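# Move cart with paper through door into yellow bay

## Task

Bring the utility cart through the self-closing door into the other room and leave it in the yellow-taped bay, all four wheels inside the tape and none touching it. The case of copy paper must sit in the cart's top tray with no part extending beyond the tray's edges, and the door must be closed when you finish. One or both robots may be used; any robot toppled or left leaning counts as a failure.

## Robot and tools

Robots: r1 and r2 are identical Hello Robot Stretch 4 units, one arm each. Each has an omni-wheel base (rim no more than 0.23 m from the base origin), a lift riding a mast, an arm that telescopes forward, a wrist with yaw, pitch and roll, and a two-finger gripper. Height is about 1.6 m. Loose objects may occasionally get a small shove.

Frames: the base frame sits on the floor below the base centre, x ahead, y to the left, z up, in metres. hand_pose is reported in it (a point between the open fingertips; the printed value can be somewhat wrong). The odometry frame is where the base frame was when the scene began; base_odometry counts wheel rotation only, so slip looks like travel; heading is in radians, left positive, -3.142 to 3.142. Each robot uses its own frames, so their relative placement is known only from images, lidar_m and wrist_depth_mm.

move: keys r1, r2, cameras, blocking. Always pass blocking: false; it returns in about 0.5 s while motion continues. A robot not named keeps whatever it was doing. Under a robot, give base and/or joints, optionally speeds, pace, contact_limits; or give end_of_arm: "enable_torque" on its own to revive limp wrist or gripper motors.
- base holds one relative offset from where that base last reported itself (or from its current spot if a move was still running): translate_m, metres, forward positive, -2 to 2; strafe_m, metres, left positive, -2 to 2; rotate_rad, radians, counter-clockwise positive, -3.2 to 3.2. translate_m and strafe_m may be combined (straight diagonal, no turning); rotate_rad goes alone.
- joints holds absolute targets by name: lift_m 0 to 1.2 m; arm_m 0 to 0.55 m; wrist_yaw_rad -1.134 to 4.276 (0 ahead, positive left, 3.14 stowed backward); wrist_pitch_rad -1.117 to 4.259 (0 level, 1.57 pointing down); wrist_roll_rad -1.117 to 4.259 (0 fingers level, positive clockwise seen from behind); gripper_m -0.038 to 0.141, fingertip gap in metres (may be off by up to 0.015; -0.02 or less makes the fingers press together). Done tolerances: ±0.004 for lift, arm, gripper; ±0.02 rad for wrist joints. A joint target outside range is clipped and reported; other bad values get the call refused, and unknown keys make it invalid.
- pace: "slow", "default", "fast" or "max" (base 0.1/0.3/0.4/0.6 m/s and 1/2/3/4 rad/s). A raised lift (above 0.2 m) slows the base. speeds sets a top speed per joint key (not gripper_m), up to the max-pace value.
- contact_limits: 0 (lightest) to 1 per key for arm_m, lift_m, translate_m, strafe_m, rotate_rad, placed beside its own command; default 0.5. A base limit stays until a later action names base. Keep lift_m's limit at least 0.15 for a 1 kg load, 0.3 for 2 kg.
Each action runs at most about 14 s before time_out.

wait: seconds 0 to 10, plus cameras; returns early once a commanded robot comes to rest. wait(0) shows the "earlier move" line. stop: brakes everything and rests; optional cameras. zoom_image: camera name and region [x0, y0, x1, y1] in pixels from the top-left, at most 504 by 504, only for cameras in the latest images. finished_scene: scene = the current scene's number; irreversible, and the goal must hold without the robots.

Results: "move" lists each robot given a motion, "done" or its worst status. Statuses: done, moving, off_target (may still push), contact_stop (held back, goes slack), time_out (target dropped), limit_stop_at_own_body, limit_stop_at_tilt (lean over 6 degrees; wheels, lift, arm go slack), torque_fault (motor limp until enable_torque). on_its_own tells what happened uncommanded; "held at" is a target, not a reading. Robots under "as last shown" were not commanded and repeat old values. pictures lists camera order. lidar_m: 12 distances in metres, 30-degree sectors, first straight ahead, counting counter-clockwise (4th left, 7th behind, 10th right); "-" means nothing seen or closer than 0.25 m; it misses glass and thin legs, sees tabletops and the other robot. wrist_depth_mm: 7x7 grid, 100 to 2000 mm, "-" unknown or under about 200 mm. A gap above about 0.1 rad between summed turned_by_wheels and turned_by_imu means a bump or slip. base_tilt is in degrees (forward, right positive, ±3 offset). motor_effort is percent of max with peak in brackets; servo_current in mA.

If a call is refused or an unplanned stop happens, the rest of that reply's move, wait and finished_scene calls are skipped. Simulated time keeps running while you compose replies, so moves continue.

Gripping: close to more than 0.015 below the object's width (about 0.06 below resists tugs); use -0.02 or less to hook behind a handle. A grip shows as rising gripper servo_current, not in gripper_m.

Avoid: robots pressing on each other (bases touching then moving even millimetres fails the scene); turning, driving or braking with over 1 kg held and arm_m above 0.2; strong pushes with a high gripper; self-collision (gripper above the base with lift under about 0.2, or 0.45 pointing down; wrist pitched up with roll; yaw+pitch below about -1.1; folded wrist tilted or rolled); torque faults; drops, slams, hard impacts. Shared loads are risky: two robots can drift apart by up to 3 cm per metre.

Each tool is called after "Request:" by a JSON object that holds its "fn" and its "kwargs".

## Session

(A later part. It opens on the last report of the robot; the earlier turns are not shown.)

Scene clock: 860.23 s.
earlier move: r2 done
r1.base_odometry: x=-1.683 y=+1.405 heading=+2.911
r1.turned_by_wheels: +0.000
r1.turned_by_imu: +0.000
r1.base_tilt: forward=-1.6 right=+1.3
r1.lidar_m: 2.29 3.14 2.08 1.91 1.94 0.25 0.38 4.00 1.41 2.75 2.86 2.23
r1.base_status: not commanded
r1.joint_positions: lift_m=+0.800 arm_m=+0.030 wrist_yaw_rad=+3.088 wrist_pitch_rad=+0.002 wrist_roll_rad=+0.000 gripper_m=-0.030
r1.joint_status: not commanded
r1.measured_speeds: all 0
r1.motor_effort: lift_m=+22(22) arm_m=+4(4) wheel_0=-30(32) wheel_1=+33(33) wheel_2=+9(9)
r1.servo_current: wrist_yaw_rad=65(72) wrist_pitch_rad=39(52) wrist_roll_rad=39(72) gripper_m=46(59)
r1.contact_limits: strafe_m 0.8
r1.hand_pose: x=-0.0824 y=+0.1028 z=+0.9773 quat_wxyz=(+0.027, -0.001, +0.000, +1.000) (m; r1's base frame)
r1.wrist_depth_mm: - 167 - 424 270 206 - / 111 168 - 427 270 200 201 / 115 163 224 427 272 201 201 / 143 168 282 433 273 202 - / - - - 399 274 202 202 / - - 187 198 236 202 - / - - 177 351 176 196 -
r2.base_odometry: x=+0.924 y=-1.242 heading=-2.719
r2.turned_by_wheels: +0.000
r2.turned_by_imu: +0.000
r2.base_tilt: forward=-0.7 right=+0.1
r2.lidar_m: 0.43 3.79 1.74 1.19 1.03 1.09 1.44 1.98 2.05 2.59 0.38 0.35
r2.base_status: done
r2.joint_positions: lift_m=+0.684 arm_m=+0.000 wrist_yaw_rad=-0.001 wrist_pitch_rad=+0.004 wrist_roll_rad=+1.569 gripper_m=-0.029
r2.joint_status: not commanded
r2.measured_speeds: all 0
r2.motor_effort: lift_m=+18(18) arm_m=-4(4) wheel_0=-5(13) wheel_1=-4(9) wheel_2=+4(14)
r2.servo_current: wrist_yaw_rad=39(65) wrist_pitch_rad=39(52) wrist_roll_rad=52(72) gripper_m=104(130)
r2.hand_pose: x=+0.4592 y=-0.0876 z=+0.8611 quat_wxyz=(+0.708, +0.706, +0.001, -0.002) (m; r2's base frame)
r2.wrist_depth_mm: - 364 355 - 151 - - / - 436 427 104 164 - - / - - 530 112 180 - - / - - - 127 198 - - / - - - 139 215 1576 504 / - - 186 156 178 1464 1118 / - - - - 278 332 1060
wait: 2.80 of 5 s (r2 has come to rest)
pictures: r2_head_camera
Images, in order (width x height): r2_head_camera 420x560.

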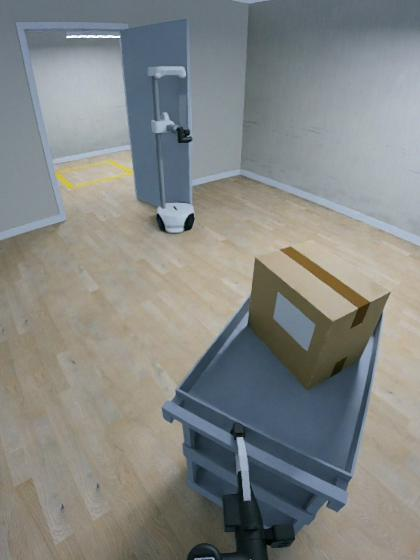

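Request:
{"fn": "move", "kwargs": {"blocking": false, "r2": {"base":{"translate_m":-0.6,"strafe_m":0.3},"pace":"slow"}, "cameras": []}}

Request:
{"fn": "wait", "kwargs": {"seconds": 9, "cameras": ["r2_head_camera"]}}

Scene clock: 921.43 s.
move: r2 moving
r1: as last shown
r1.lidar_m: 2.28 3.15 2.09 1.90 1.95 0.25 0.37 4.03 1.39 2.74 2.84 2.26
r1.motor_effort: lift_m=+22(22) arm_m=+4(4) wheel_0=-30(31) wheel_1=+33(33) wheel_2=+9(9)
r1.servo_current: wrist_yaw_rad=39(59) wrist_pitch_rad=46(52) wrist_roll_rad=65(65) gripper_m=46(52)
r1.contact_limits: strafe_m 0.8
r1.wrist_depth_mm: - 168 - 427 267 206 - / 111 168 - 427 271 200 202 / 115 163 224 430 271 200 201 / 143 168 282 427 274 202 - / - - - 399 274 201 202 / - - 187 197 238 202 - / - - 177 351 176 196 -
r2.base_odometry: x=+0.937 y=-1.242 heading=-2.720
r2.turned_by_wheels: -0.001
r2.turned_by_imu: +0.000
r2.base_tilt: forward=-0.6 right=+0.1
r2.lidar_m: 0.43 3.81 1.75 1.19 1.06 1.09 1.43 2.01 2.05 2.64 0.34 0.36
r2.base_status: translate_m moving; strafe_m moving
r2.joint_positions: lift_m=+0.684 arm_m=+0.000 wrist_yaw_rad=-0.003 wrist_pitch_rad=+0.004 wrist_roll_rad=+1.569 gripper_m=-0.029
r2.joint_status: not commanded
r2.measured_speeds: translate_m=-0.049 strafe_m=+0.024 rotate_rad=+0.000 lift_m=+0.000 arm_m=+0.000 wrist_yaw_rad=-0.009 wrist_pitch_rad=+0.000 wrist_roll_rad=+0.000
r2.motor_effort: lift_m=+18(18) arm_m=-4(4) wheel_0=-9(16) wheel_1=-5(6) wheel_2=+9(9)
r2.servo_current: wrist_yaw_rad=52(59) wrist_pitch_rad=39(46) wrist_roll_rad=33(59) gripper_m=104(104)
r2.hand_pose: x=+0.4591 y=-0.0882 z=+0.8611 quat_wxyz=(+0.708, +0.706, +0.000, -0.002) (m; r2's base frame)
r2.wrist_depth_mm: - 364 357 - 152 - - / - 439 424 105 165 - - / - - 530 113 181 - - / - - - 128 199 - - / - - - 140 216 1576 500 / - - 186 157 178 1499 1118 / - - - - 330 330 1060
pictures: none
No camera images: "cameras" was empty.

Scene clock: 928.83 s.
earlier move: r2 done
r1.base_odometry: x=-1.683 y=+1.405 heading=+2.911
r1.turned_by_wheels: +0.000
r1.turned_by_imu: +0.000
r1.base_tilt: forward=-1.6 right=+1.3
r1.lidar_m: 4.77 3.18 2.07 1.91 1.96 0.25 0.38 4.03 1.41 2.76 2.83 2.97
r1.base_status: not commanded
r1.joint_positions: lift_m=+0.800 arm_m=+0.030 wrist_yaw_rad=+3.088 wrist_pitch_rad=+0.002 wrist_roll_rad=+0.000 gripper_m=-0.030
r1.joint_status: not commanded
r1.measured_speeds: all 0
r1.motor_effort: lift_m=+22(22) arm_m=+4(4) wheel_0=-31(32) wheel_1=+33(33) wheel_2=+9(10)
r1.servo_current: wrist_yaw_rad=39(72) wrist_pitch_rad=33(52) wrist_roll_rad=33(72) gripper_m=46(52)
r1.contact_limits: strafe_m 0.8
r1.hand_pose: x=-0.0824 y=+0.1028 z=+0.9773 quat_wxyz=(+0.027, -0.001, +0.000, +1.000) (m; r1's base frame)
r1.wrist_depth_mm: - 167 - 421 268 207 - / 111 167 - 424 272 200 202 / 115 163 224 427 271 202 202 / 143 169 282 430 273 202 - / - - - 402 274 202 202 / - - 187 198 236 202 - / - - 177 351 176 196 -
r2.base_odometry: x=+1.593 y=-1.270 heading=-2.720
r2.turned_by_wheels: +0.000
r2.turned_by_imu: -0.005
r2.base_tilt: forward=-0.7 right=+0.0
r2.lidar_m: 0.48 3.29 0.73 0.53 0.46 0.46 0.67 1.51 1.71 2.20 0.28 0.33
r2.base_status: done
r2.joint_positions: lift_m=+0.684 arm_m=+0.000 wrist_yaw_rad=-0.010 wrist_pitch_rad=+0.004 wrist_roll_rad=+1.569 gripper_m=-0.029
r2.joint_status: not commanded
r2.measured_speeds: all 0
r2.motor_effort: lift_m=+18(18) arm_m=-4(4) wheel_0=-9(17) wheel_1=-6(9) wheel_2=+1(9)
r2.servo_current: wrist_yaw_rad=65(72) wrist_pitch_rad=52(52) wrist_roll_rad=46(65) gripper_m=104(111)
r2.hand_pose: x=+0.4584 y=-0.0902 z=+0.8611 quat_wxyz=(+0.708, +0.706, -0.002, -0.005) (m; r2's base frame)
r2.wrist_depth_mm: - - - - - - - / - - - - - - - / - - - - - - - / - - - - - - 442 / - - - - - 1397 1205 / - - - - 163 362 1118 / - - - - - 1661 1182
wait: 7.40 of 9 s (r2 has come to rest)
pictures: r2_head_camera
Images, in order (width x height): r2_head_camera 420x560.

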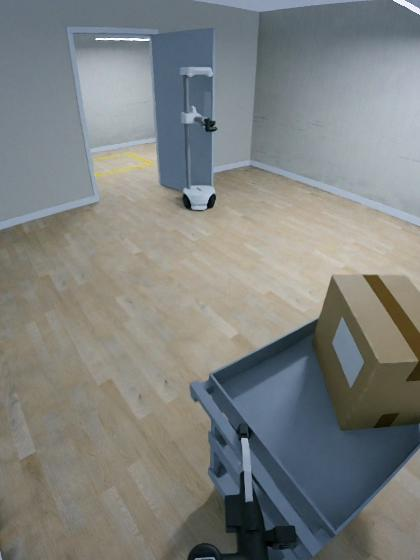

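Request:
{"fn": "move", "kwargs": {"blocking": false, "r2": {"base":{"rotate_rad":-0.9},"pace":"slow"}, "cameras": []}}

Request:
{"fn": "wait", "kwargs": {"seconds": 5, "cameras": ["r2_head_camera","r1_head_right_camera"]}}

Scene clock: 950.50 s.
move: r2 moving
r1: as last shown
r1.lidar_m: 4.77 3.15 2.09 1.90 1.95 0.25 0.38 4.03 1.38 2.73 2.86 2.96
r1.motor_effort: lift_m=+22(22) arm_m=+4(4) wheel_0=-31(32) wheel_1=+33(33) wheel_2=+9(9)
r1.servo_current: wrist_yaw_rad=39(52) wrist_pitch_rad=39(46) wrist_roll_rad=46(65) gripper_m=52(52)
r1.contact_limits: strafe_m 0.8
r1.wrist_depth_mm: - 167 - 424 267 206 - / 111 168 - 424 271 200 202 / 115 163 224 427 272 201 201 / 143 168 282 433 273 201 - / - - - 402 273 202 202 / - - 187 198 237 202 - / - - 177 351 177 196 -
r2.base_odometry: x=+1.594 y=-1.270 heading=-2.843
r2.turned_by_wheels: -0.123
r2.turned_by_imu: -0.119
r2.base_tilt: forward=-0.7 right=+0.1
r2.lidar_m: 0.45 4.10 1.00 0.55 0.46 0.48 0.55 1.13 1.70 2.04 0.28 0.33
r2.base_status: rotate_rad moving
r2.joint_positions: lift_m=+0.684 arm_m=+0.000 wrist_yaw_rad=+0.006 wrist_pitch_rad=+0.004 wrist_roll_rad=+1.569 gripper_m=-0.029
r2.joint_status: not commanded
r2.measured_speeds: translate_m=+0.000 strafe_m=+0.001 rotate_rad=-0.481 lift_m=+0.000 arm_m=+0.000 wrist_yaw_rad=+0.067 wrist_pitch_rad=+0.000 wrist_roll_rad=+0.000
r2.motor_effort: lift_m=+18(18) arm_m=-3(4) wheel_0=+14(14) wheel_1=+9(9) wheel_2=+11(11)
r2.servo_current: wrist_yaw_rad=52(59) wrist_pitch_rad=46(46) wrist_roll_rad=46(52) gripper_m=91(104)
r2.hand_pose: x=+0.4598 y=-0.0856 z=+0.8611 quat_wxyz=(+0.708, +0.706, +0.004, +0.001) (m; r2's base frame)
r2.wrist_depth_mm: - 462 - - - - - / - - - - - - - / - - - - - - - / - - - - - 1430 477 / - - - - - 1618 1182 / - - - - 169 366 364 / - - - - - 1661 1205
pictures: none
No camera images: "cameras" was empty.

Scene clock: 952.17 s.
earlier move: r2 done
r1.base_odometry: x=-1.683 y=+1.405 heading=+2.911
r1.turned_by_wheels: +0.000
r1.turned_by_imu: +0.000
r1.base_tilt: forward=-1.6 right=+1.3
r1.lidar_m: 3.25 3.19 2.10 1.90 1.94 0.25 0.39 4.01 1.39 2.74 2.82 3.02
r1.base_status: not commanded
r1.joint_positions: lift_m=+0.800 arm_m=+0.030 wrist_yaw_rad=+3.088 wrist_pitch_rad=+0.002 wrist_roll_rad=+0.000 gripper_m=-0.030
r1.joint_status: not commanded
r1.measured_speeds: all 0
r1.motor_effort: lift_m=+22(22) arm_m=+4(4) wheel_0=-31(32) wheel_1=+33(33) wheel_2=+9(9)
r1.servo_current: wrist_yaw_rad=52(59) wrist_pitch_rad=46(52) wrist_roll_rad=39(72) gripper_m=39(52)
r1.contact_limits: strafe_m 0.8
r1.hand_pose: x=-0.0824 y=+0.1028 z=+0.9773 quat_wxyz=(+0.027, -0.001, +0.000, +1.000) (m; r1's base frame)
r1.wrist_depth_mm: - 167 - 424 268 206 - / 111 167 - 424 271 200 201 / 115 163 224 427 272 201 202 / 143 168 282 433 274 202 - / - - - 399 274 202 202 / - - 187 197 237 202 - / - - 177 351 177 196 -
r2.base_odometry: x=+1.593 y=-1.270 heading=+2.665
r2.turned_by_wheels: -0.776
r2.turned_by_imu: -0.753
r2.base_tilt: forward=-0.7 right=+0.1
r2.lidar_m: 0.35 0.43 3.67 1.68 0.65 0.48 0.47 0.51 0.77 1.69 1.81 0.45
r2.base_status: done
r2.joint_positions: lift_m=+0.684 arm_m=+0.000 wrist_yaw_rad=+0.004 wrist_pitch_rad=+0.004 wrist_roll_rad=+1.569 gripper_m=-0.029
r2.joint_status: not commanded
r2.measured_speeds: all 0
r2.motor_effort: lift_m=+18(18) arm_m=-4(4) wheel_0=+4(22) wheel_1=+4(12) wheel_2=+9(14)
r2.servo_current: wrist_yaw_rad=33(98) wrist_pitch_rad=46(46) wrist_roll_rad=46(65) gripper_m=91(104)
r2.hand_pose: x=+0.4597 y=-0.0862 z=+0.8611 quat_wxyz=(+0.708, +0.706, +0.003, +0.000) (m; r2's base frame)
r2.wrist_depth_mm: - - - 228 304 1397 1098 / - - - 215 283 1661 508 / - - - 203 265 1708 - / - - 609 191 252 842 - / - - 480 183 240 831 - / - - 186 173 179 - - / - - 517 - 220 - -
wait: 1.67 of 5 s (r2 has come to rest)
pictures: r1_head_right_camera, r2_head_camera
Images, in order (width x height): r1_head_right_camera 420x672, r2_head_camera 420x560.

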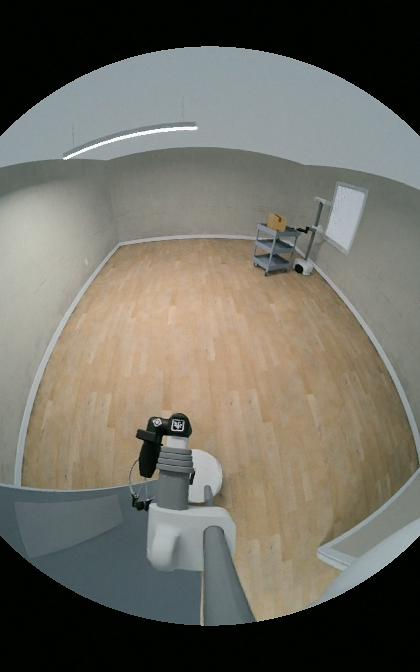

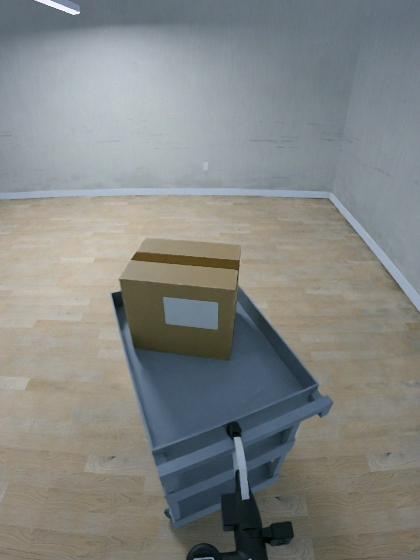

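Request:
{"fn": "move", "kwargs": {"blocking": false, "r2": {"base":{"strafe_m":-0.45},"pace":"slow"}, "cameras": []}}

Request:
{"fn": "wait", "kwargs": {"seconds": 7, "cameras": []}}

Request:
{"fn": "move", "kwargs": {"blocking": false, "r2": {"base":{"rotate_rad":0.75},"pace":"slow"}, "cameras": []}}

Request:
{"fn": "wait", "kwargs": {"seconds": 3, "cameras": ["r2_head_camera"]}}

Scene clock: 966.97 s.
move: r2 moving
r1: as last shown
r1.lidar_m: 3.26 3.14 2.09 1.89 1.92 0.25 0.39 4.00 1.42 2.72 2.84 3.02
r1.servo_current: wrist_yaw_rad=59(59) wrist_pitch_rad=33(46) wrist_roll_rad=52(65) gripper_m=46(52)
r1.contact_limits: strafe_m 0.8
r1.wrist_depth_mm: - 167 - 424 268 206 - / 111 167 - 424 271 200 201 / 115 163 224 430 272 202 201 / 143 168 282 433 273 202 - / - - - 399 274 201 202 / - - 187 197 236 202 - / - - 177 351 176 196 -
r2.base_odometry: x=+1.600 y=-1.257 heading=+2.665
r2.turned_by_wheels: +0.000
r2.turned_by_imu: +0.001
r2.base_tilt: forward=-0.6 right=+0.1
r2.lidar_m: 0.34 0.40 3.65 1.69 0.65 0.47 0.47 0.49 0.78 1.67 1.80 0.45
r2.base_status: strafe_m moving
r2.joint_positions: lift_m=+0.684 arm_m=+0.000 wrist_yaw_rad=+0.004 wrist_pitch_rad=+0.004 wrist_roll_rad=+1.569 gripper_m=-0.029
r2.joint_status: not commanded
r2.measured_speeds: translate_m=+0.000 strafe_m=-0.057 rotate_rad=+0.000 lift_m=+0.000 arm_m=+0.000 wrist_yaw_rad=+0.000 wrist_pitch_rad=+0.000 wrist_roll_rad=+0.000
r2.motor_effort: lift_m=+18(18) arm_m=-4(4) wheel_0=+9(11) wheel_1=-7(8) wheel_2=+1(6)
r2.servo_current: wrist_yaw_rad=46(59) wrist_pitch_rad=39(46) wrist_roll_rad=46(52) gripper_m=91(91)
r2.hand_pose: x=+0.4597 y=-0.0862 z=+0.8611 quat_wxyz=(+0.708, +0.706, +0.003, +0.000) (m; r2's base frame)
r2.wrist_depth_mm: - - - 291 306 1397 1060 / - - - 216 283 1708 500 / - - - 203 267 1756 - / - - 627 193 255 820 - / - - 477 183 241 842 - / - - 186 174 179 - - / - - 508 - 219 - -
pictures: none
No camera images: "cameras" was empty.

Scene clock: 972.10 s.
earlier move: r2 done
r1.base_odometry: x=-1.683 y=+1.405 heading=+2.911
r1.turned_by_wheels: +0.000
r1.turned_by_imu: +0.000
r1.base_tilt: forward=-1.6 right=+1.3
r1.lidar_m: 3.42 3.14 2.10 1.91 1.92 0.25 0.38 4.02 1.40 2.73 2.83 3.37
r1.base_status: not commanded
r1.joint_positions: lift_m=+0.800 arm_m=+0.030 wrist_yaw_rad=+3.088 wrist_pitch_rad=+0.002 wrist_roll_rad=+0.000 gripper_m=-0.030
r1.joint_status: not commanded
r1.measured_speeds: all 0
r1.motor_effort: lift_m=+22(22) arm_m=+4(4) wheel_0=-31(32) wheel_1=+33(33) wheel_2=+9(9)
r1.servo_current: wrist_yaw_rad=46(72) wrist_pitch_rad=39(59) wrist_roll_rad=52(72) gripper_m=46(52)
r1.contact_limits: strafe_m 0.8
r1.hand_pose: x=-0.0824 y=+0.1028 z=+0.9773 quat_wxyz=(+0.027, -0.001, +0.000, +1.000) (m; r1's base frame)
r1.wrist_depth_mm: - 167 - 421 268 206 - / 111 168 - 424 271 200 202 / 115 163 224 430 271 201 202 / 143 168 282 430 273 201 - / - - - 399 273 202 202 / - - 186 198 236 202 - / - - 177 351 176 196 -
r2.base_odometry: x=+1.800 y=-0.870 heading=+2.665
r2.turned_by_wheels: +0.000
r2.turned_by_imu: +0.003
r2.base_tilt: forward=-0.7 right=+0.0
r2.lidar_m: 0.26 0.33 4.01 1.77 0.68 0.51 0.53 0.59 0.82 1.24 1.32 0.50
r2.base_status: done
r2.joint_positions: lift_m=+0.684 arm_m=+0.000 wrist_yaw_rad=+0.004 wrist_pitch_rad=+0.004 wrist_roll_rad=+1.569 gripper_m=-0.029
r2.joint_status: not commanded
r2.measured_speeds: all 0
r2.motor_effort: lift_m=+18(18) arm_m=-4(4) wheel_0=+8(14) wheel_1=-3(9) wheel_2=+0(6)
r2.servo_current: wrist_yaw_rad=39(65) wrist_pitch_rad=39(52) wrist_roll_rad=59(59) gripper_m=91(104)
r2.hand_pose: x=+0.4597 y=-0.0862 z=+0.8611 quat_wxyz=(+0.708, +0.706, +0.003, +0.000) (m; r2's base frame)
r2.wrist_depth_mm: - - - - - 1661 1182 / - - - 387 - 1708 1182 / - - - 370 413 418 413 / - - - 236 325 1708 488 / - - - 197 264 1808 544 / - - 187 163 178 668 - / - - 427 - 204 - -
wait: 5.13 of 7 s (r2 has come to rest)
pictures: none
No camera images: "cameras" was empty.

Scene clock: 972.60 s.
move: r2 moving
r1: as last shown
r1.base_tilt: forward=-1.6 right=+1.2
r1.lidar_m: 3.39 3.15 2.09 1.91 1.94 0.25 0.38 4.02 1.41 2.76 2.82 3.34
r1.motor_effort: lift_m=+22(22) arm_m=+4(4) wheel_0=-31(31) wheel_1=+33(33) wheel_2=+9(9)
r1.servo_current: wrist_yaw_rad=26(59) wrist_pitch_rad=46(46) wrist_roll_rad=39(65) gripper_m=46(46)
r1.contact_limits: strafe_m 0.8
r1.wrist_depth_mm: - 167 - 421 270 206 - / 111 167 - 427 270 200 202 / 115 163 224 430 273 201 201 / 143 169 283 430 273 202 - / - - - 399 274 202 202 / - - 187 198 237 202 - / - - 177 349 177 196 -
r2.base_odometry: x=+1.800 y=-0.870 heading=+2.788
r2.turned_by_wheels: +0.123
r2.turned_by_imu: +0.119
r2.base_tilt: forward=-0.7 right=+0.0
r2.lidar_m: 0.27 0.34 3.99 1.28 0.59 0.50 0.52 0.60 0.98 1.22 1.40 0.51
r2.base_status: rotate_rad moving
r2.joint_positions: lift_m=+0.684 arm_m=+0.000 wrist_yaw_rad=-0.011 wrist_pitch_rad=+0.004 wrist_roll_rad=+1.569 gripper_m=-0.029
r2.joint_status: not commanded
r2.measured_speeds: translate_m=+0.000 strafe_m=+0.000 rotate_rad=+0.479 lift_m=+0.000 arm_m=+0.000 wrist_yaw_rad=-0.025 wrist_pitch_rad=+0.000 wrist_roll_rad=+0.000
r2.motor_effort: lift_m=+18(18) arm_m=-4(4) wheel_0=-11(12) wheel_1=-9(9) wheel_2=-17(17)
r2.servo_current: wrist_yaw_rad=72(72) wrist_pitch_rad=39(46) wrist_roll_rad=39(59) gripper_m=85(98)
r2.hand_pose: x=+0.4583 y=-0.0906 z=+0.8611 quat_wxyz=(+0.708, +0.706, -0.003, -0.005) (m; r2's base frame)
r2.wrist_depth_mm: - - - - - 1661 1182 / - - - 373 - 1537 1182 / - - - 325 394 1464 402 / - - - 213 303 1756 508 / - - - 182 252 1863 - / - - 186 156 178 676 - / - - 430 - 196 - -
pictures: none
No camera images: "cameras" was empty.

Scene clock: 974.13 s.
earlier move: r2 done
r1.base_odometry: x=-1.683 y=+1.405 heading=+2.911
r1.turned_by_wheels: +0.000
r1.turned_by_imu: +0.000
r1.base_tilt: forward=-1.6 right=+1.2
r1.lidar_m: 3.35 3.17 2.10 1.92 1.93 0.25 0.39 4.04 1.37 2.72 2.83 3.15
r1.base_status: not commanded
r1.joint_positions: lift_m=+0.800 arm_m=+0.030 wrist_yaw_rad=+3.088 wrist_pitch_rad=+0.002 wrist_roll_rad=+0.000 gripper_m=-0.030
r1.joint_status: not commanded
r1.measured_speeds: all 0
r1.motor_effort: lift_m=+22(22) arm_m=+4(4) wheel_0=-31(32) wheel_1=+33(33) wheel_2=+9(9)
r1.servo_current: wrist_yaw_rad=46(72) wrist_pitch_rad=39(52) wrist_roll_rad=33(72) gripper_m=39(46)
r1.contact_limits: strafe_m 0.8
r1.hand_pose: x=-0.0824 y=+0.1028 z=+0.9773 quat_wxyz=(+0.027, -0.001, +0.000, +1.000) (m; r1's base frame)
r1.wrist_depth_mm: - 167 - 421 270 206 - / 111 168 - 424 271 200 202 / 115 163 224 430 273 201 201 / 143 169 282 430 272 202 - / - - - 399 273 202 202 / - - 187 197 236 202 - / - - 176 351 177 196 -
r2.base_odometry: x=+1.800 y=-0.870 heading=-2.869
r2.turned_by_wheels: +0.626
r2.turned_by_imu: +0.608
r2.base_tilt: forward=-0.7 right=+0.0
r2.lidar_m: 0.42 4.54 0.98 0.59 0.50 0.50 0.64 1.10 1.24 1.46 2.62 0.40
r2.base_status: done
r2.joint_positions: lift_m=+0.684 arm_m=+0.000 wrist_yaw_rad=-0.002 wrist_pitch_rad=+0.004 wrist_roll_rad=+1.569 gripper_m=-0.029
r2.joint_status: not commanded
r2.measured_speeds: all 0
r2.motor_effort: lift_m=+18(18) arm_m=-4(4) wheel_0=-4(15) wheel_1=-4(10) wheel_2=-3(18)
r2.servo_current: wrist_yaw_rad=59(78) wrist_pitch_rad=52(52) wrist_roll_rad=59(59) gripper_m=91(98)
r2.hand_pose: x=+0.4592 y=-0.0879 z=+0.8611 quat_wxyz=(+0.708, +0.706, +0.001, -0.002) (m; r2's base frame)
r2.wrist_depth_mm: - - 574 141 195 - - / - 496 452 147 203 768 - / - 473 452 151 211 - - / - - 521 160 220 - - / - - 621 167 229 - - / - - 185 172 178 1576 500 / - - - - - 1576 1160
wait: 1.53 of 3 s (r2 has come to rest)
pictures: r2_head_camera
Images, in order (width x height): r2_head_camera 420x560.

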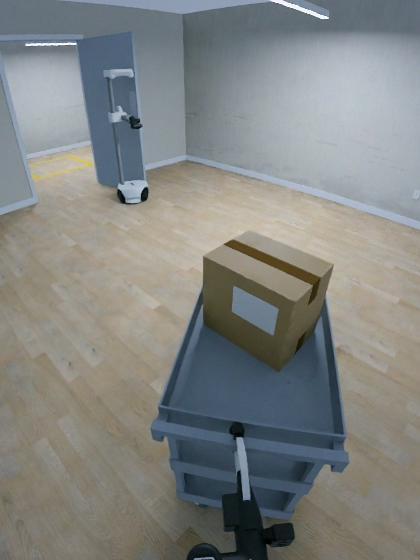

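Request:
{"fn": "move", "kwargs": {"blocking": false, "cameras": ["r2_head_camera"]}}

Scene clock: 1002.13 s.
r1.base_odometry: x=-1.683 y=+1.405 heading=+2.911
r1.turned_by_wheels: +0.000
r1.turned_by_imu: +0.000
r1.base_tilt: forward=-1.6 right=+1.3
r1.lidar_m: 3.38 3.15 2.11 1.91 1.93 0.25 0.37 4.03 1.39 2.74 2.82 3.13
r1.base_status: not commanded
r1.joint_positions: lift_m=+0.800 arm_m=+0.030 wrist_yaw_rad=+3.088 wrist_pitch_rad=+0.002 wrist_roll_rad=+0.000 gripper_m=-0.030
r1.joint_status: not commanded
r1.measured_speeds: all 0
r1.motor_effort: lift_m=+22(22) arm_m=+3(4) wheel_0=-31(32) wheel_1=+33(33) wheel_2=+9(9)
r1.servo_current: wrist_yaw_rad=65(72) wrist_pitch_rad=39(52) wrist_roll_rad=46(72) gripper_m=46(46)
r1.contact_limits: strafe_m 0.8
r1.hand_pose: x=-0.0824 y=+0.1028 z=+0.9773 quat_wxyz=(+0.027, -0.001, +0.000, +1.000) (m; r1's base frame)
r1.wrist_depth_mm: - 167 - 427 270 206 - / 111 167 - 421 272 200 202 / 115 163 224 427 272 201 202 / 143 168 283 430 273 202 - / - - - 399 274 202 202 / - - 187 198 236 202 - / - - 177 349 177 196 -
r2.base_odometry: x=+1.800 y=-0.870 heading=-2.869
r2.turned_by_wheels: +0.000
r2.turned_by_imu: +0.000
r2.base_tilt: forward=-0.7 right=+0.1
r2.lidar_m: 0.42 4.55 0.99 0.56 0.52 0.54 0.62 1.14 1.25 1.49 2.60 0.42
r2.base_status: done
r2.joint_positions: lift_m=+0.684 arm_m=+0.000 wrist_yaw_rad=-0.002 wrist_pitch_rad=+0.004 wrist_roll_rad=+1.569 gripper_m=-0.029
r2.joint_status: not commanded
r2.measured_speeds: all 0
r2.motor_effort: lift_m=+18(18) arm_m=-4(4) wheel_0=-4(15) wheel_1=-4(10) wheel_2=-3(18)
r2.servo_current: wrist_yaw_rad=52(78) wrist_pitch_rad=39(52) wrist_roll_rad=39(59) gripper_m=98(98)
r2.hand_pose: x=+0.4592 y=-0.0879 z=+0.8611 quat_wxyz=(+0.708, +0.706, +0.001, -0.002) (m; r2's base frame)
r2.wrist_depth_mm: - - 574 141 196 - - / - 500 455 147 204 759 - / - 477 449 151 211 - - / - - 525 160 220 - - / - - 621 167 229 - - / - - 185 172 178 1576 496 / - - - - - 1537 1182
pictures: r2_head_camera
Images, in order (width x height): r2_head_camera 420x560.

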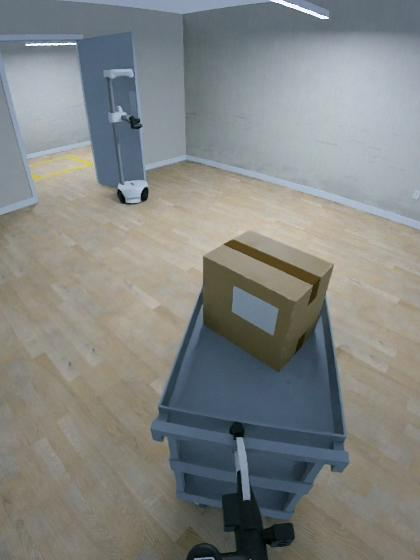

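Request:
{"fn": "move", "kwargs": {"blocking": false, "cameras": [], "r2": {"base":{"strafe_m":-0.3},"pace":"slow"}}}

Request:
{"fn": "wait", "kwargs": {"seconds": 6, "cameras": []}}

Request:
{"fn": "move", "kwargs": {"blocking": false, "cameras": [], "r2": {"base":{"rotate_rad":0.3},"pace":"slow"}}}

Request:
{"fn": "wait", "kwargs": {"seconds": 3, "cameras": ["r2_head_camera"]}}

Scene clock: 1008.90 s.
move: r2 moving
r1: as last shown
r1.lidar_m: 3.35 3.15 2.09 1.91 1.94 0.25 0.40 4.03 1.38 2.73 2.83 3.15
r1.motor_effort: lift_m=+22(22) arm_m=+4(4) wheel_0=-31(31) wheel_1=+33(33) wheel_2=+9(9)
r1.servo_current: wrist_yaw_rad=39(59) wrist_pitch_rad=46(52) wrist_roll_rad=33(52) gripper_m=46(52)
r1.contact_limits: strafe_m 0.8
r1.wrist_depth_mm: - 167 - 421 270 206 - / 111 167 - 424 271 200 202 / 115 163 224 427 272 202 202 / 143 168 283 430 274 202 - / - - - 402 274 202 202 / - - 187 198 237 203 - / - - 177 349 177 196 -
r2.base_odometry: x=+1.796 y=-0.857 heading=-2.869
r2.turned_by_wheels: +0.000
r2.turned_by_imu: +0.001
r2.base_tilt: forward=-0.7 right=+0.0
r2.lidar_m: 0.41 4.55 1.01 0.58 0.53 0.54 0.63 1.15 1.23 1.45 2.58 0.39
r2.base_status: strafe_m moving
r2.joint_positions: lift_m=+0.684 arm_m=+0.000 wrist_yaw_rad=-0.001 wrist_pitch_rad=+0.004 wrist_roll_rad=+1.569 gripper_m=-0.029
r2.joint_status: not commanded
r2.measured_speeds: translate_m=+0.000 strafe_m=-0.055 rotate_rad=+0.003 lift_m=+0.000 arm_m=+0.000 wrist_yaw_rad=+0.005 wrist_pitch_rad=+0.000 wrist_roll_rad=+0.000
r2.motor_effort: lift_m=+18(18) arm_m=-4(4) wheel_0=+12(12) wheel_1=-8(9) wheel_2=+0(2)
r2.servo_current: wrist_yaw_rad=46(52) wrist_pitch_rad=46(46) wrist_roll_rad=52(59) gripper_m=85(91)
r2.hand_pose: x=+0.4593 y=-0.0876 z=+0.8611 quat_wxyz=(+0.708, +0.706, +0.001, -0.002) (m; r2's base frame)
r2.wrist_depth_mm: - - 564 140 194 - - / - 500 452 145 202 759 - / - 459 455 150 211 - - / - - 521 158 219 - - / - - 615 166 228 - - / - - 185 171 178 1618 500 / - - - - - 1618 1182
pictures: none
No camera images: "cameras" was empty.

Scene clock: 1012.53 s.
earlier move: r2 done
r1.base_odometry: x=-1.683 y=+1.405 heading=+2.911
r1.turned_by_wheels: +0.000
r1.turned_by_imu: +0.000
r1.base_tilt: forward=-1.6 right=+1.3
r1.lidar_m: 3.26 3.17 2.08 1.91 1.95 0.25 0.37 4.02 1.39 2.71 2.81 3.19
r1.base_status: not commanded
r1.joint_positions: lift_m=+0.800 arm_m=+0.030 wrist_yaw_rad=+3.088 wrist_pitch_rad=+0.002 wrist_roll_rad=+0.000 gripper_m=-0.030
r1.joint_status: not commanded
r1.measured_speeds: all 0
r1.motor_effort: lift_m=+22(22) arm_m=+4(4) wheel_0=-31(32) wheel_1=+33(33) wheel_2=+9(9)
r1.servo_current: wrist_yaw_rad=65(65) wrist_pitch_rad=39(52) wrist_roll_rad=46(65) gripper_m=52(52)
r1.contact_limits: strafe_m 0.8
r1.hand_pose: x=-0.0824 y=+0.1028 z=+0.9773 quat_wxyz=(+0.027, -0.001, +0.000, +1.000) (m; r1's base frame)
r1.wrist_depth_mm: - 167 - 424 268 206 - / 111 168 - 424 272 200 201 / 115 163 224 427 272 201 202 / 143 168 279 427 274 202 - / - - - 402 273 202 202 / - - 187 198 236 202 - / - - 177 349 177 196 -
r2.base_odometry: x=+1.719 y=-0.582 heading=-2.869
r2.turned_by_wheels: +0.000
r2.turned_by_imu: +0.002
r2.base_tilt: forward=-0.7 right=+0.1
r2.lidar_m: 0.36 0.38 1.48 0.81 0.75 0.74 0.88 1.04 1.04 1.20 2.19 0.44
r2.base_status: done
r2.joint_positions: lift_m=+0.684 arm_m=+0.000 wrist_yaw_rad=+0.003 wrist_pitch_rad=+0.004 wrist_roll_rad=+1.569 gripper_m=-0.029
r2.joint_status: not commanded
r2.measured_speeds: all 0
r2.motor_effort: lift_m=+18(18) arm_m=-4(4) wheel_0=+6(13) wheel_1=-5(9) wheel_2=+0(2)
r2.servo_current: wrist_yaw_rad=46(65) wrist_pitch_rad=39(52) wrist_roll_rad=46(59) gripper_m=91(98)
r2.hand_pose: x=+0.4596 y=-0.0865 z=+0.8611 quat_wxyz=(+0.708, +0.706, +0.002, +0.000) (m; r2's base frame)
r2.wrist_depth_mm: - - - 202 268 1708 1160 / - - - 196 257 1708 525 / - - - 189 251 831 - / - - 488 183 243 854 - / - - 492 179 237 831 - / - - 185 173 179 - - / - - 549 - 224 - -
wait: 3.63 of 6 s (r2 has come to rest)
pictures: none
No camera images: "cameras" was empty.

Scene clock: 1013.03 s.
move: r2 moving
r1: as last shown
r1.lidar_m: 3.25 3.15 2.07 1.91 1.95 0.25 0.37 4.04 1.37 2.74 2.85 3.18
r1.motor_effort: lift_m=+22(22) arm_m=+4(4) wheel_0=-31(31) wheel_1=+33(33) wheel_2=+9(9)
r1.servo_current: wrist_yaw_rad=59(65) wrist_pitch_rad=52(52) wrist_roll_rad=46(59) gripper_m=46(52)
r1.contact_limits: strafe_m 0.8
r1.wrist_depth_mm: - 167 - 424 270 206 - / 111 168 - 430 271 199 202 / 115 163 224 427 271 201 201 / 143 168 282 430 274 201 - / - - - 399 274 201 202 / - - 187 198 238 202 - / - - 177 349 177 196 -
r2.base_odometry: x=+1.719 y=-0.582 heading=-2.745
r2.turned_by_wheels: +0.124
r2.turned_by_imu: +0.121
r2.base_tilt: forward=-0.7 right=+0.1
r2.lidar_m: 0.39 4.76 1.17 0.75 0.75 0.75 0.98 1.03 1.06 1.37 2.83 0.43
r2.base_status: rotate_rad moving
r2.joint_positions: lift_m=+0.684 arm_m=+0.000 wrist_yaw_rad=-0.006 wrist_pitch_rad=+0.004 wrist_roll_rad=+1.569 gripper_m=-0.029
r2.joint_status: not commanded
r2.measured_speeds: translate_m=+0.000 strafe_m=-0.001 rotate_rad=+0.489 lift_m=+0.000 arm_m=+0.000 wrist_yaw_rad=+0.000 wrist_pitch_rad=+0.000 wrist_roll_rad=+0.000
r2.motor_effort: lift_m=+18(18) arm_m=-4(4) wheel_0=-10(13) wheel_1=-8(9) wheel_2=-13(14)
r2.servo_current: wrist_yaw_rad=59(59) wrist_pitch_rad=46(46) wrist_roll_rad=39(59) gripper_m=85(91)
r2.hand_pose: x=+0.4588 y=-0.0892 z=+0.8611 quat_wxyz=(+0.708, +0.706, -0.001, -0.004) (m; r2's base frame)
r2.wrist_depth_mm: - - - 180 241 1708 1229 / - - - 179 238 1661 - / - - 564 177 238 820 - / - - 466 235 235 831 - / - - 512 175 234 - - / - - 185 173 178 - - / - - - - 231 1499 -
pictures: none
No camera images: "cameras" was empty.

Scene clock: 1013.93 s.
earlier move: r2 done
r1.base_odometry: x=-1.683 y=+1.405 heading=+2.911
r1.turned_by_wheels: +0.000
r1.turned_by_imu: +0.000
r1.base_tilt: forward=-1.6 right=+1.3
r1.lidar_m: 3.26 3.14 2.07 1.91 1.95 0.25 0.37 4.01 1.38 2.73 2.83 3.16
r1.base_status: not commanded
r1.joint_positions: lift_m=+0.800 arm_m=+0.030 wrist_yaw_rad=+3.088 wrist_pitch_rad=+0.002 wrist_roll_rad=+0.000 gripper_m=-0.030
r1.joint_status: not commanded
r1.measured_speeds: all 0
r1.motor_effort: lift_m=+22(22) arm_m=+3(4) wheel_0=-31(31) wheel_1=+33(33) wheel_2=+9(9)
r1.servo_current: wrist_yaw_rad=52(72) wrist_pitch_rad=39(52) wrist_roll_rad=52(65) gripper_m=46(52)
r1.contact_limits: strafe_m 0.8
r1.hand_pose: x=-0.0824 y=+0.1028 z=+0.9773 quat_wxyz=(+0.027, -0.001, +0.000, +1.000) (m; r1's base frame)
r1.wrist_depth_mm: - 167 - 424 268 207 - / 111 168 - 427 271 200 202 / 115 163 224 424 272 201 201 / 143 168 285 424 272 201 - / - - - 399 272 202 202 / - - 187 198 237 202 - / - - 177 349 177 196 -
r2.base_odometry: x=+1.719 y=-0.582 heading=-2.570
r2.turned_by_wheels: +0.174
r2.turned_by_imu: +0.170
r2.base_tilt: forward=-0.7 right=+0.1
r2.lidar_m: 0.42 2.47 0.99 0.78 0.73 0.78 1.08 1.03 1.08 1.58 3.99 0.42
r2.base_status: done
r2.joint_positions: lift_m=+0.684 arm_m=+0.000 wrist_yaw_rad=-0.005 wrist_pitch_rad=+0.004 wrist_roll_rad=+1.569 gripper_m=-0.029
r2.joint_status: not commanded
r2.measured_speeds: all 0
r2.motor_effort: lift_m=+18(18) arm_m=-4(5) wheel_0=-5(13) wheel_1=-5(9) wheel_2=-6(14)
r2.servo_current: wrist_yaw_rad=46(59) wrist_pitch_rad=39(52) wrist_roll_rad=46(59) gripper_m=85(91)
r2.hand_pose: x=+0.4589 y=-0.0889 z=+0.8611 quat_wxyz=(+0.708, +0.706, -0.001, -0.003) (m; r2's base frame)
r2.wrist_depth_mm: - - 559 138 194 - - / - 484 445 144 202 759 - / - 477 452 150 210 - - / - - 525 159 219 - - / - - 621 166 228 - - / - - 184 172 179 1661 500 / - - - - - 1708 1182
wait: 0.90 of 3 s (r2 has come to rest)
pictures: r2_head_camera
Images, in order (width x height): r2_head_camera 420x560.

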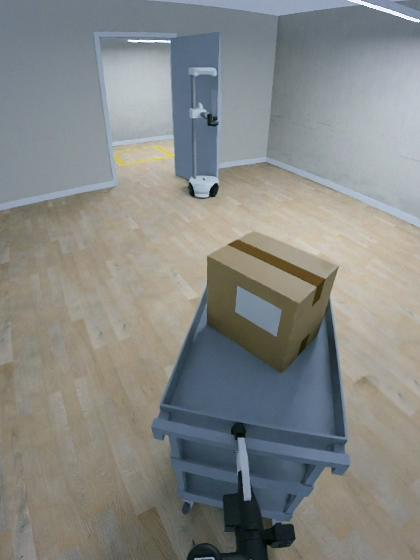

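Request:
{"fn": "move", "kwargs": {"blocking": false, "cameras": [], "r2": {"base":{"strafe_m":-0.35},"pace":"slow"}}}

Request:
{"fn": "wait", "kwargs": {"seconds": 6, "cameras": []}}

Request:
{"fn": "move", "kwargs": {"blocking": false, "cameras": [], "r2": {"base":{"rotate_rad":0.27},"pace":"slow"}}}

Request:
{"fn": "wait", "kwargs": {"seconds": 3, "cameras": ["r2_head_camera"]}}

Scene clock: 1020.67 s.
move: r2 moving
r1: as last shown
r1.lidar_m: 3.28 3.15 2.09 1.92 1.94 0.25 0.38 4.03 1.41 2.74 2.86 3.16
r1.motor_effort: lift_m=+22(22) arm_m=+4(4) wheel_0=-31(31) wheel_1=+33(33) wheel_2=+9(9)
r1.servo_current: wrist_yaw_rad=52(65) wrist_pitch_rad=46(46) wrist_roll_rad=52(65) gripper_m=46(46)
r1.contact_limits: strafe_m 0.8
r1.wrist_depth_mm: - 167 - 421 270 206 - / 111 168 - 427 271 200 202 / 115 163 225 430 273 202 202 / 143 168 282 430 272 201 - / - - - 399 273 202 202 / - - 186 198 237 202 - / - - 177 349 177 195 -
r2.base_odometry: x=+1.711 y=-0.570 heading=-2.570
r2.turned_by_wheels: +0.000
r2.turned_by_imu: +0.001
r2.base_tilt: forward=-0.7 right=+0.1
r2.lidar_m: 0.40 2.51 1.00 0.76 0.75 0.80 1.08 1.04 1.10 1.58 4.00 0.42
r2.base_status: strafe_m moving
r2.joint_positions: lift_m=+0.684 arm_m=+0.000 wrist_yaw_rad=+0.000 wrist_pitch_rad=+0.004 wrist_roll_rad=+1.569 gripper_m=-0.029
r2.joint_status: not commanded
r2.measured_speeds: translate_m=+0.000 strafe_m=-0.055 rotate_rad=+0.003 lift_m=+0.000 arm_m=+0.000 wrist_yaw_rad=+0.031 wrist_pitch_rad=+0.000 wrist_roll_rad=+0.000
r2.motor_effort: lift_m=+18(18) arm_m=-4(4) wheel_0=+7(9) wheel_1=-7(10) wheel_2=+0(5)
r2.servo_current: wrist_yaw_rad=52(59) wrist_pitch_rad=46(46) wrist_roll_rad=46(52) gripper_m=85(91)
r2.hand_pose: x=+0.4593 y=-0.0875 z=+0.8611 quat_wxyz=(+0.708, +0.706, +0.001, -0.001) (m; r2's base frame)
r2.wrist_depth_mm: - - 539 135 190 - - / - 469 436 141 199 759 - / - 480 452 147 208 - - / - - 530 155 219 - - / - - 634 164 228 - - / - - 184 171 178 1576 500 / - - - - - - 1182
pictures: none
No camera images: "cameras" was empty.

Scene clock: 1024.80 s.
earlier move: r2 done
r1.base_odometry: x=-1.683 y=+1.405 heading=+2.911
r1.turned_by_wheels: +0.000
r1.turned_by_imu: +0.000
r1.base_tilt: forward=-1.6 right=+1.3
r1.lidar_m: 3.19 3.16 2.10 1.92 1.96 0.25 0.41 4.03 1.38 2.74 2.85 3.18
r1.base_status: not commanded
r1.joint_positions: lift_m=+0.800 arm_m=+0.030 wrist_yaw_rad=+3.088 wrist_pitch_rad=+0.002 wrist_roll_rad=+0.000 gripper_m=-0.030
r1.joint_status: not commanded
r1.measured_speeds: all 0
r1.motor_effort: lift_m=+22(22) arm_m=+4(4) wheel_0=-31(32) wheel_1=+33(33) wheel_2=+9(9)
r1.servo_current: wrist_yaw_rad=52(72) wrist_pitch_rad=39(52) wrist_roll_rad=39(65) gripper_m=46(52)
r1.contact_limits: strafe_m 0.8
r1.hand_pose: x=-0.0824 y=+0.1028 z=+0.9773 quat_wxyz=(+0.027, -0.001, +0.000, +1.000) (m; r1's base frame)
r1.wrist_depth_mm: - 167 - 421 270 206 - / 111 167 - 424 270 200 202 / 115 163 224 427 272 201 201 / 143 169 283 430 272 202 - / - - - 399 273 202 202 / - - 187 198 236 202 - / - - 177 351 177 196 -
r2.base_odometry: x=+1.530 y=-0.287 heading=-2.570
r2.turned_by_wheels: +0.000
r2.turned_by_imu: +0.002
r2.base_tilt: forward=-0.7 right=+0.0
r2.lidar_m: 0.36 0.38 1.40 1.08 1.05 1.12 0.90 0.87 0.93 1.34 3.69 0.45
r2.base_status: done
r2.joint_positions: lift_m=+0.684 arm_m=+0.000 wrist_yaw_rad=+0.004 wrist_pitch_rad=+0.004 wrist_roll_rad=+1.569 gripper_m=-0.029
r2.joint_status: not commanded
r2.measured_speeds: all 0
r2.motor_effort: lift_m=+18(18) arm_m=-4(5) wheel_0=+7(15) wheel_1=-4(10) wheel_2=+0(5)
r2.servo_current: wrist_yaw_rad=52(65) wrist_pitch_rad=39(59) wrist_roll_rad=46(65) gripper_m=91(98)
r2.hand_pose: x=+0.4597 y=-0.0864 z=+0.8611 quat_wxyz=(+0.708, +0.706, +0.003, +0.000) (m; r2's base frame)
r2.wrist_depth_mm: - - - 198 262 1661 1160 / - - - 192 254 1708 512 / - - - 187 248 798 - / - - 477 182 241 854 - / - - 488 179 236 820 - / - - 186 174 178 - - / - - 554 - 225 - -
wait: 4.13 of 6 s (r2 has come to rest)
pictures: none
No camera images: "cameras" was empty.

Scene clock: 1025.30 s.
move: r2 moving
r1: as last shown
r1.base_tilt: forward=-1.5 right=+1.3
r1.lidar_m: 3.17 3.17 2.07 1.90 1.95 0.25 0.37 4.02 1.40 2.75 2.81 3.17
r1.motor_effort: lift_m=+22(22) arm_m=+4(4) wheel_0=-31(31) wheel_1=+33(33) wheel_2=+9(9)
r1.servo_current: wrist_yaw_rad=52(65) wrist_pitch_rad=39(46) wrist_roll_rad=33(65) gripper_m=46(52)
r1.contact_limits: strafe_m 0.8
r1.wrist_depth_mm: - 168 - 424 267 206 - / 111 168 - 424 271 200 202 / 115 163 224 427 272 201 202 / 143 169 281 430 273 201 - / - - - 399 274 202 202 / - - 187 198 239 202 - / - - 177 349 177 196 -
r2.base_odometry: x=+1.530 y=-0.287 heading=-2.446
r2.turned_by_wheels: +0.124
r2.turned_by_imu: +0.120
r2.base_tilt: forward=-0.7 right=+0.1
r2.lidar_m: 0.37 0.42 1.30 1.06 1.05 1.11 0.89 0.88 0.98 1.59 3.69 0.44
r2.base_status: rotate_rad moving
r2.joint_positions: lift_m=+0.684 arm_m=+0.000 wrist_yaw_rad=-0.007 wrist_pitch_rad=+0.004 wrist_roll_rad=+1.569 gripper_m=-0.029
r2.joint_status: not commanded
r2.measured_speeds: translate_m=+0.001 strafe_m=+0.000 rotate_rad=+0.484 lift_m=+0.000 arm_m=+0.000 wrist_yaw_rad=+0.000 wrist_pitch_rad=+0.000 wrist_roll_rad=+0.000
r2.motor_effort: lift_m=+18(18) arm_m=-4(4) wheel_0=-11(11) wheel_1=-8(10) wheel_2=-15(15)
r2.servo_current: wrist_yaw_rad=52(65) wrist_pitch_rad=39(46) wrist_roll_rad=52(52) gripper_m=91(91)
r2.hand_pose: x=+0.4587 y=-0.0894 z=+0.8611 quat_wxyz=(+0.708, +0.706, -0.001, -0.004) (m; r2's base frame)
r2.wrist_depth_mm: - - - 180 242 1661 1182 / - - - 178 240 1708 - / - - 574 177 237 842 - / - - 469 234 236 831 - / - - 508 175 233 - - / - - 185 173 178 - - / - - - - 230 - -
pictures: none
No camera images: "cameras" was empty.

Scene clock: 1026.13 s.
earlier move: r2 done
r1.base_odometry: x=-1.683 y=+1.405 heading=+2.911
r1.turned_by_wheels: +0.000
r1.turned_by_imu: +0.000
r1.base_tilt: forward=-1.6 right=+1.3
r1.lidar_m: 3.17 3.13 2.08 1.91 1.93 0.25 0.39 4.03 1.39 2.74 2.83 3.16
r1.base_status: not commanded
r1.joint_positions: lift_m=+0.800 arm_m=+0.030 wrist_yaw_rad=+3.088 wrist_pitch_rad=+0.002 wrist_roll_rad=+0.000 gripper_m=-0.030
r1.joint_status: not commanded
r1.measured_speeds: all 0
r1.motor_effort: lift_m=+22(22) arm_m=+4(4) wheel_0=-31(31) wheel_1=+33(33) wheel_2=+9(9)
r1.servo_current: wrist_yaw_rad=39(65) wrist_pitch_rad=39(46) wrist_roll_rad=52(65) gripper_m=46(52)
r1.contact_limits: strafe_m 0.8
r1.hand_pose: x=-0.0824 y=+0.1028 z=+0.9773 quat_wxyz=(+0.027, -0.001, +0.000, +1.000) (m; r1's base frame)
r1.wrist_depth_mm: - 167 - 427 268 206 - / 111 168 - 424 271 200 202 / 115 163 225 427 271 201 202 / 143 168 282 427 273 201 - / - - - 402 274 202 202 / - - 186 198 237 202 - / - - 177 349 177 196 -
r2.base_odometry: x=+1.530 y=-0.287 heading=-2.302
r2.turned_by_wheels: +0.144
r2.turned_by_imu: +0.141
r2.base_tilt: forward=-0.7 right=+0.1
r2.lidar_m: 0.42 1.95 1.12 1.06 1.05 0.99 0.90 0.88 1.06 1.98 3.70 0.41
r2.base_status: done
r2.joint_positions: lift_m=+0.684 arm_m=+0.000 wrist_yaw_rad=-0.006 wrist_pitch_rad=+0.004 wrist_roll_rad=+1.569 gripper_m=-0.029
r2.joint_status: not commanded
r2.measured_speeds: all 0
r2.motor_effort: lift_m=+18(18) arm_m=-4(4) wheel_0=-7(11) wheel_1=-4(10) wheel_2=-10(15)
r2.servo_current: wrist_yaw_rad=52(65) wrist_pitch_rad=46(46) wrist_roll_rad=46(59) gripper_m=91(98)
r2.hand_pose: x=+0.4588 y=-0.0890 z=+0.8611 quat_wxyz=(+0.708, +0.706, -0.001, -0.003) (m; r2's base frame)
r2.wrist_depth_mm: - - - 145 200 - - / - - 484 150 206 759 - / - 455 445 154 213 - - / - - 504 160 220 831 - / - - 597 167 229 - - / - - 185 172 179 1708 530 / - - - - - 1756 477
wait: 0.83 of 3 s (r2 has come to rest)
pictures: r2_head_camera
Images, in order (width x height): r2_head_camera 420x560.

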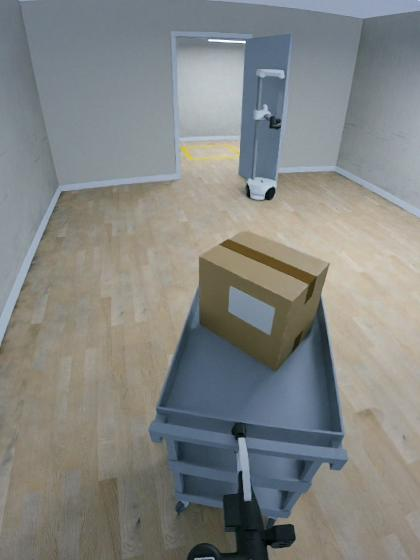

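Request:
{"fn": "move", "kwargs": {"blocking": false, "cameras": [], "r2": {"base":{"strafe_m":-0.13},"pace":"slow"}}}

Request:
{"fn": "wait", "kwargs": {"seconds": 4, "cameras": []}}

Request:
{"fn": "move", "kwargs": {"blocking": false, "cameras": [], "r2": {"base":{"translate_m":0.3},"pace":"slow"}}}

Request:
{"fn": "wait", "kwargs": {"seconds": 6, "cameras": ["r2_head_camera"]}}

Scene clock: 1038.60 s.
move: r2 moving
r1: as last shown
r1.base_tilt: forward=-1.5 right=+1.3
r1.lidar_m: 3.18 3.16 2.11 1.90 1.95 0.25 0.39 4.00 1.40 2.75 2.85 3.18
r1.servo_current: wrist_yaw_rad=59(59) wrist_pitch_rad=39(52) wrist_roll_rad=52(52) gripper_m=46(46)
r1.contact_limits: strafe_m 0.8
r1.wrist_depth_mm: - 167 - 424 268 206 - / 111 167 - 427 271 199 201 / 115 163 224 430 271 201 200 / 143 168 282 433 273 202 - / - - - 399 274 202 202 / - - 187 198 238 201 - / - - 177 349 177 196 -
r2.base_odometry: x=+1.519 y=-0.278 heading=-2.302
r2.turned_by_wheels: +0.000
r2.turned_by_imu: +0.001
r2.base_tilt: forward=-0.7 right=+0.1
r2.lidar_m: 0.41 0.48 1.20 1.06 1.06 1.01 0.87 0.88 1.07 1.97 3.71 0.39
r2.base_status: strafe_m moving
r2.joint_positions: lift_m=+0.684 arm_m=+0.000 wrist_yaw_rad=-0.003 wrist_pitch_rad=+0.004 wrist_roll_rad=+1.569 gripper_m=-0.029
r2.joint_status: not commanded
r2.measured_speeds: translate_m=+0.000 strafe_m=-0.057 rotate_rad=+0.000 lift_m=+0.000 arm_m=+0.000 wrist_yaw_rad=+0.018 wrist_pitch_rad=+0.000 wrist_roll_rad=+0.000
r2.motor_effort: lift_m=+18(18) arm_m=-4(4) wheel_0=+7(9) wheel_1=-6(10) wheel_2=-2(8)
r2.servo_current: wrist_yaw_rad=59(59) wrist_pitch_rad=46(46) wrist_roll_rad=46(59) gripper_m=91(91)
r2.hand_pose: x=+0.4591 y=-0.0881 z=+0.8611 quat_wxyz=(+0.708, +0.706, +0.000, -0.002) (m; r2's base frame)
r2.wrist_depth_mm: - - - 142 196 707 - / - - 477 147 204 768 - / - 452 445 152 211 - - / - - 512 160 220 831 - / - - 597 166 228 - - / - - 186 170 179 1708 525 / - - - - - - 473
pictures: none
No camera images: "cameras" was empty.

Scene clock: 1040.57 s.
earlier move: r2 done
r1.base_odometry: x=-1.683 y=+1.405 heading=+2.911
r1.turned_by_wheels: +0.000
r1.turned_by_imu: +0.000
r1.base_tilt: forward=-1.6 right=+1.3
r1.lidar_m: 3.15 3.18 2.08 1.91 1.95 0.25 0.37 4.01 1.39 2.76 2.85 3.16
r1.base_status: not commanded
r1.joint_positions: lift_m=+0.800 arm_m=+0.030 wrist_yaw_rad=+3.088 wrist_pitch_rad=+0.002 wrist_roll_rad=+0.000 gripper_m=-0.030
r1.joint_status: not commanded
r1.measured_speeds: all 0
r1.motor_effort: lift_m=+22(22) arm_m=+4(4) wheel_0=-31(32) wheel_1=+33(33) wheel_2=+9(9)
r1.servo_current: wrist_yaw_rad=52(72) wrist_pitch_rad=46(52) wrist_roll_rad=52(65) gripper_m=46(52)
r1.contact_limits: strafe_m 0.8
r1.hand_pose: x=-0.0824 y=+0.1028 z=+0.9773 quat_wxyz=(+0.027, -0.001, +0.000, +1.000) (m; r1's base frame)
r1.wrist_depth_mm: - 167 - 421 267 206 - / 111 167 - 427 272 200 201 / 115 163 224 427 272 201 202 / 143 168 283 430 273 201 - / - - - 399 273 202 202 / - - 187 197 237 202 - / - - 177 351 177 196 -
r2.base_odometry: x=+1.433 y=-0.201 heading=-2.301
r2.turned_by_wheels: +0.000
r2.turned_by_imu: +0.001
r2.base_tilt: forward=-0.6 right=+0.1
r2.lidar_m: 0.41 0.40 1.29 1.17 1.18 0.97 0.85 0.85 1.05 1.94 3.58 0.44
r2.base_status: done
r2.joint_positions: lift_m=+0.684 arm_m=+0.000 wrist_yaw_rad=+0.004 wrist_pitch_rad=+0.004 wrist_roll_rad=+1.569 gripper_m=-0.029
r2.joint_status: not commanded
r2.measured_speeds: all 0
r2.motor_effort: lift_m=+18(18) arm_m=-4(4) wheel_0=+7(13) wheel_1=-2(10) wheel_2=-1(8)
r2.servo_current: wrist_yaw_rad=52(65) wrist_pitch_rad=46(46) wrist_roll_rad=46(59) gripper_m=91(91)
r2.hand_pose: x=+0.4596 y=-0.0864 z=+0.8611 quat_wxyz=(+0.708, +0.706, +0.003, +0.000) (m; r2's base frame)
r2.wrist_depth_mm: - - - 160 217 1537 - / - - 621 162 220 768 - / - - 459 165 224 - - / - - 480 167 226 - - / - - 544 170 229 - - / - - 186 172 179 - - / - - - - - 1618 484
wait: 1.97 of 4 s (r2 has come to rest)
pictures: none
No camera images: "cameras" was empty.

Scene clock: 1041.07 s.
move: r2 moving
r1: as last shown
r1.lidar_m: 3.13 3.13 2.08 1.90 1.94 0.25 0.38 4.03 1.38 2.73 2.83 3.12
r1.motor_effort: lift_m=+22(22) arm_m=+3(4) wheel_0=-31(31) wheel_1=+33(33) wheel_2=+9(9)
r1.servo_current: wrist_yaw_rad=39(59) wrist_pitch_rad=46(52) wrist_roll_rad=46(59) gripper_m=46(52)
r1.contact_limits: strafe_m 0.8
r1.wrist_depth_mm: - 167 - 424 268 207 - / 111 167 - 424 272 200 202 / 115 163 224 427 273 202 201 / 143 168 283 430 274 201 - / - - - 399 274 202 202 / - - 187 198 238 202 - / - - 177 351 177 196 -
r2.base_odometry: x=+1.425 y=-0.210 heading=-2.301
r2.turned_by_wheels: +0.000
r2.turned_by_imu: +0.000
r2.base_tilt: forward=-0.6 right=+0.1
r2.lidar_m: 0.38 0.44 1.28 1.18 1.18 0.99 0.85 0.87 1.05 1.98 3.57 0.42
r2.base_status: translate_m moving
r2.joint_positions: lift_m=+0.684 arm_m=+0.000 wrist_yaw_rad=+0.002 wrist_pitch_rad=+0.004 wrist_roll_rad=+1.569 gripper_m=-0.029
r2.joint_status: not commanded
r2.measured_speeds: translate_m=+0.048 strafe_m=+0.000 rotate_rad=-0.005 lift_m=+0.000 arm_m=+0.000 wrist_yaw_rad=-0.021 wrist_pitch_rad=+0.000 wrist_roll_rad=+0.000
r2.motor_effort: lift_m=+18(18) arm_m=-4(4) wheel_0=+11(14) wheel_1=+5(9) wheel_2=-13(13)
r2.servo_current: wrist_yaw_rad=46(52) wrist_pitch_rad=46(46) wrist_roll_rad=39(59) gripper_m=85(98)
r2.hand_pose: x=+0.4594 y=-0.0870 z=+0.8611 quat_wxyz=(+0.708, +0.706, +0.002, -0.001) (m; r2's base frame)
r2.wrist_depth_mm: - - - 162 219 1661 530 / - - - 164 222 759 - / - - 473 166 226 - - / - - 473 228 227 - - / - - 535 170 231 - - / - - 187 172 177 - - / - - - - 236 564 492
pictures: none
No camera images: "cameras" was empty.

Scene clock: 1044.83 s.
earlier move: r2 done
r1.base_odometry: x=-1.683 y=+1.405 heading=+2.911
r1.turned_by_wheels: +0.000
r1.turned_by_imu: +0.000
r1.base_tilt: forward=-1.6 right=+1.3
r1.lidar_m: 2.83 3.19 2.09 1.90 1.93 0.25 0.37 4.03 1.38 2.73 2.83 2.85
r1.base_status: not commanded
r1.joint_positions: lift_m=+0.800 arm_m=+0.030 wrist_yaw_rad=+3.088 wrist_pitch_rad=+0.002 wrist_roll_rad=+0.000 gripper_m=-0.030
r1.joint_status: not commanded
r1.measured_speeds: all 0
r1.motor_effort: lift_m=+22(22) arm_m=+4(4) wheel_0=-31(32) wheel_1=+33(33) wheel_2=+9(9)
r1.servo_current: wrist_yaw_rad=46(72) wrist_pitch_rad=39(52) wrist_roll_rad=39(65) gripper_m=39(52)
r1.contact_limits: strafe_m 0.8
r1.hand_pose: x=-0.0824 y=+0.1028 z=+0.9773 quat_wxyz=(+0.027, -0.001, +0.000, +1.000) (m; r1's base frame)
r1.wrist_depth_mm: - 167 - 424 268 207 - / 111 168 - 424 270 200 201 / 115 163 223 424 272 202 201 / 143 168 282 427 273 201 - / - - - 404 273 202 202 / - - 187 198 237 202 - / - - 177 353 177 196 -
r2.base_odometry: x=+1.233 y=-0.424 heading=-2.302
r2.turned_by_wheels: +0.000
r2.turned_by_imu: +0.000
r2.base_tilt: forward=-0.7 right=+0.1
r2.lidar_m: 0.37 0.45 1.38 1.21 1.26 1.33 1.16 1.16 1.39 2.60 3.51 0.41
r2.base_status: done
r2.joint_positions: lift_m=+0.684 arm_m=+0.000 wrist_yaw_rad=-0.002 wrist_pitch_rad=+0.004 wrist_roll_rad=+1.569 gripper_m=-0.029
r2.joint_status: not commanded
r2.measured_speeds: all 0
r2.motor_effort: lift_m=+18(18) arm_m=+3(4) wheel_0=+1(14) wheel_1=+3(9) wheel_2=-8(15)
r2.servo_current: wrist_yaw_rad=46(65) wrist_pitch_rad=39(52) wrist_roll_rad=59(59) gripper_m=91(98)
r2.hand_pose: x=+0.4591 y=-0.0879 z=+0.8611 quat_wxyz=(+0.708, +0.706, +0.001, -0.002) (m; r2's base frame)
r2.wrist_depth_mm: - - - 162 220 1661 - / - - - 164 222 768 - / - - 466 166 226 - - / - - 480 227 228 - - / - - 539 170 230 - - / - - 186 171 179 - - / - - - - 236 554 480
wait: 3.77 of 6 s (r2 has come to rest)
pictures: r2_head_camera
Images, in order (width x height): r2_head_camera 420x560.

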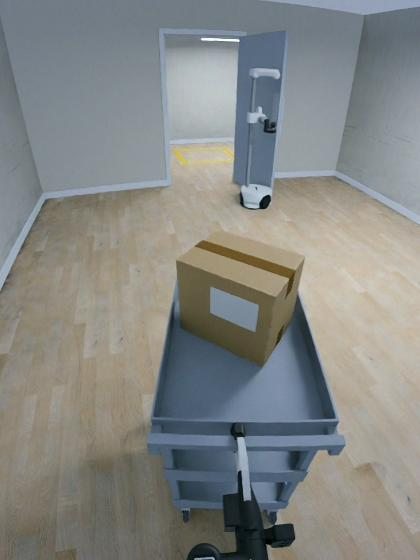

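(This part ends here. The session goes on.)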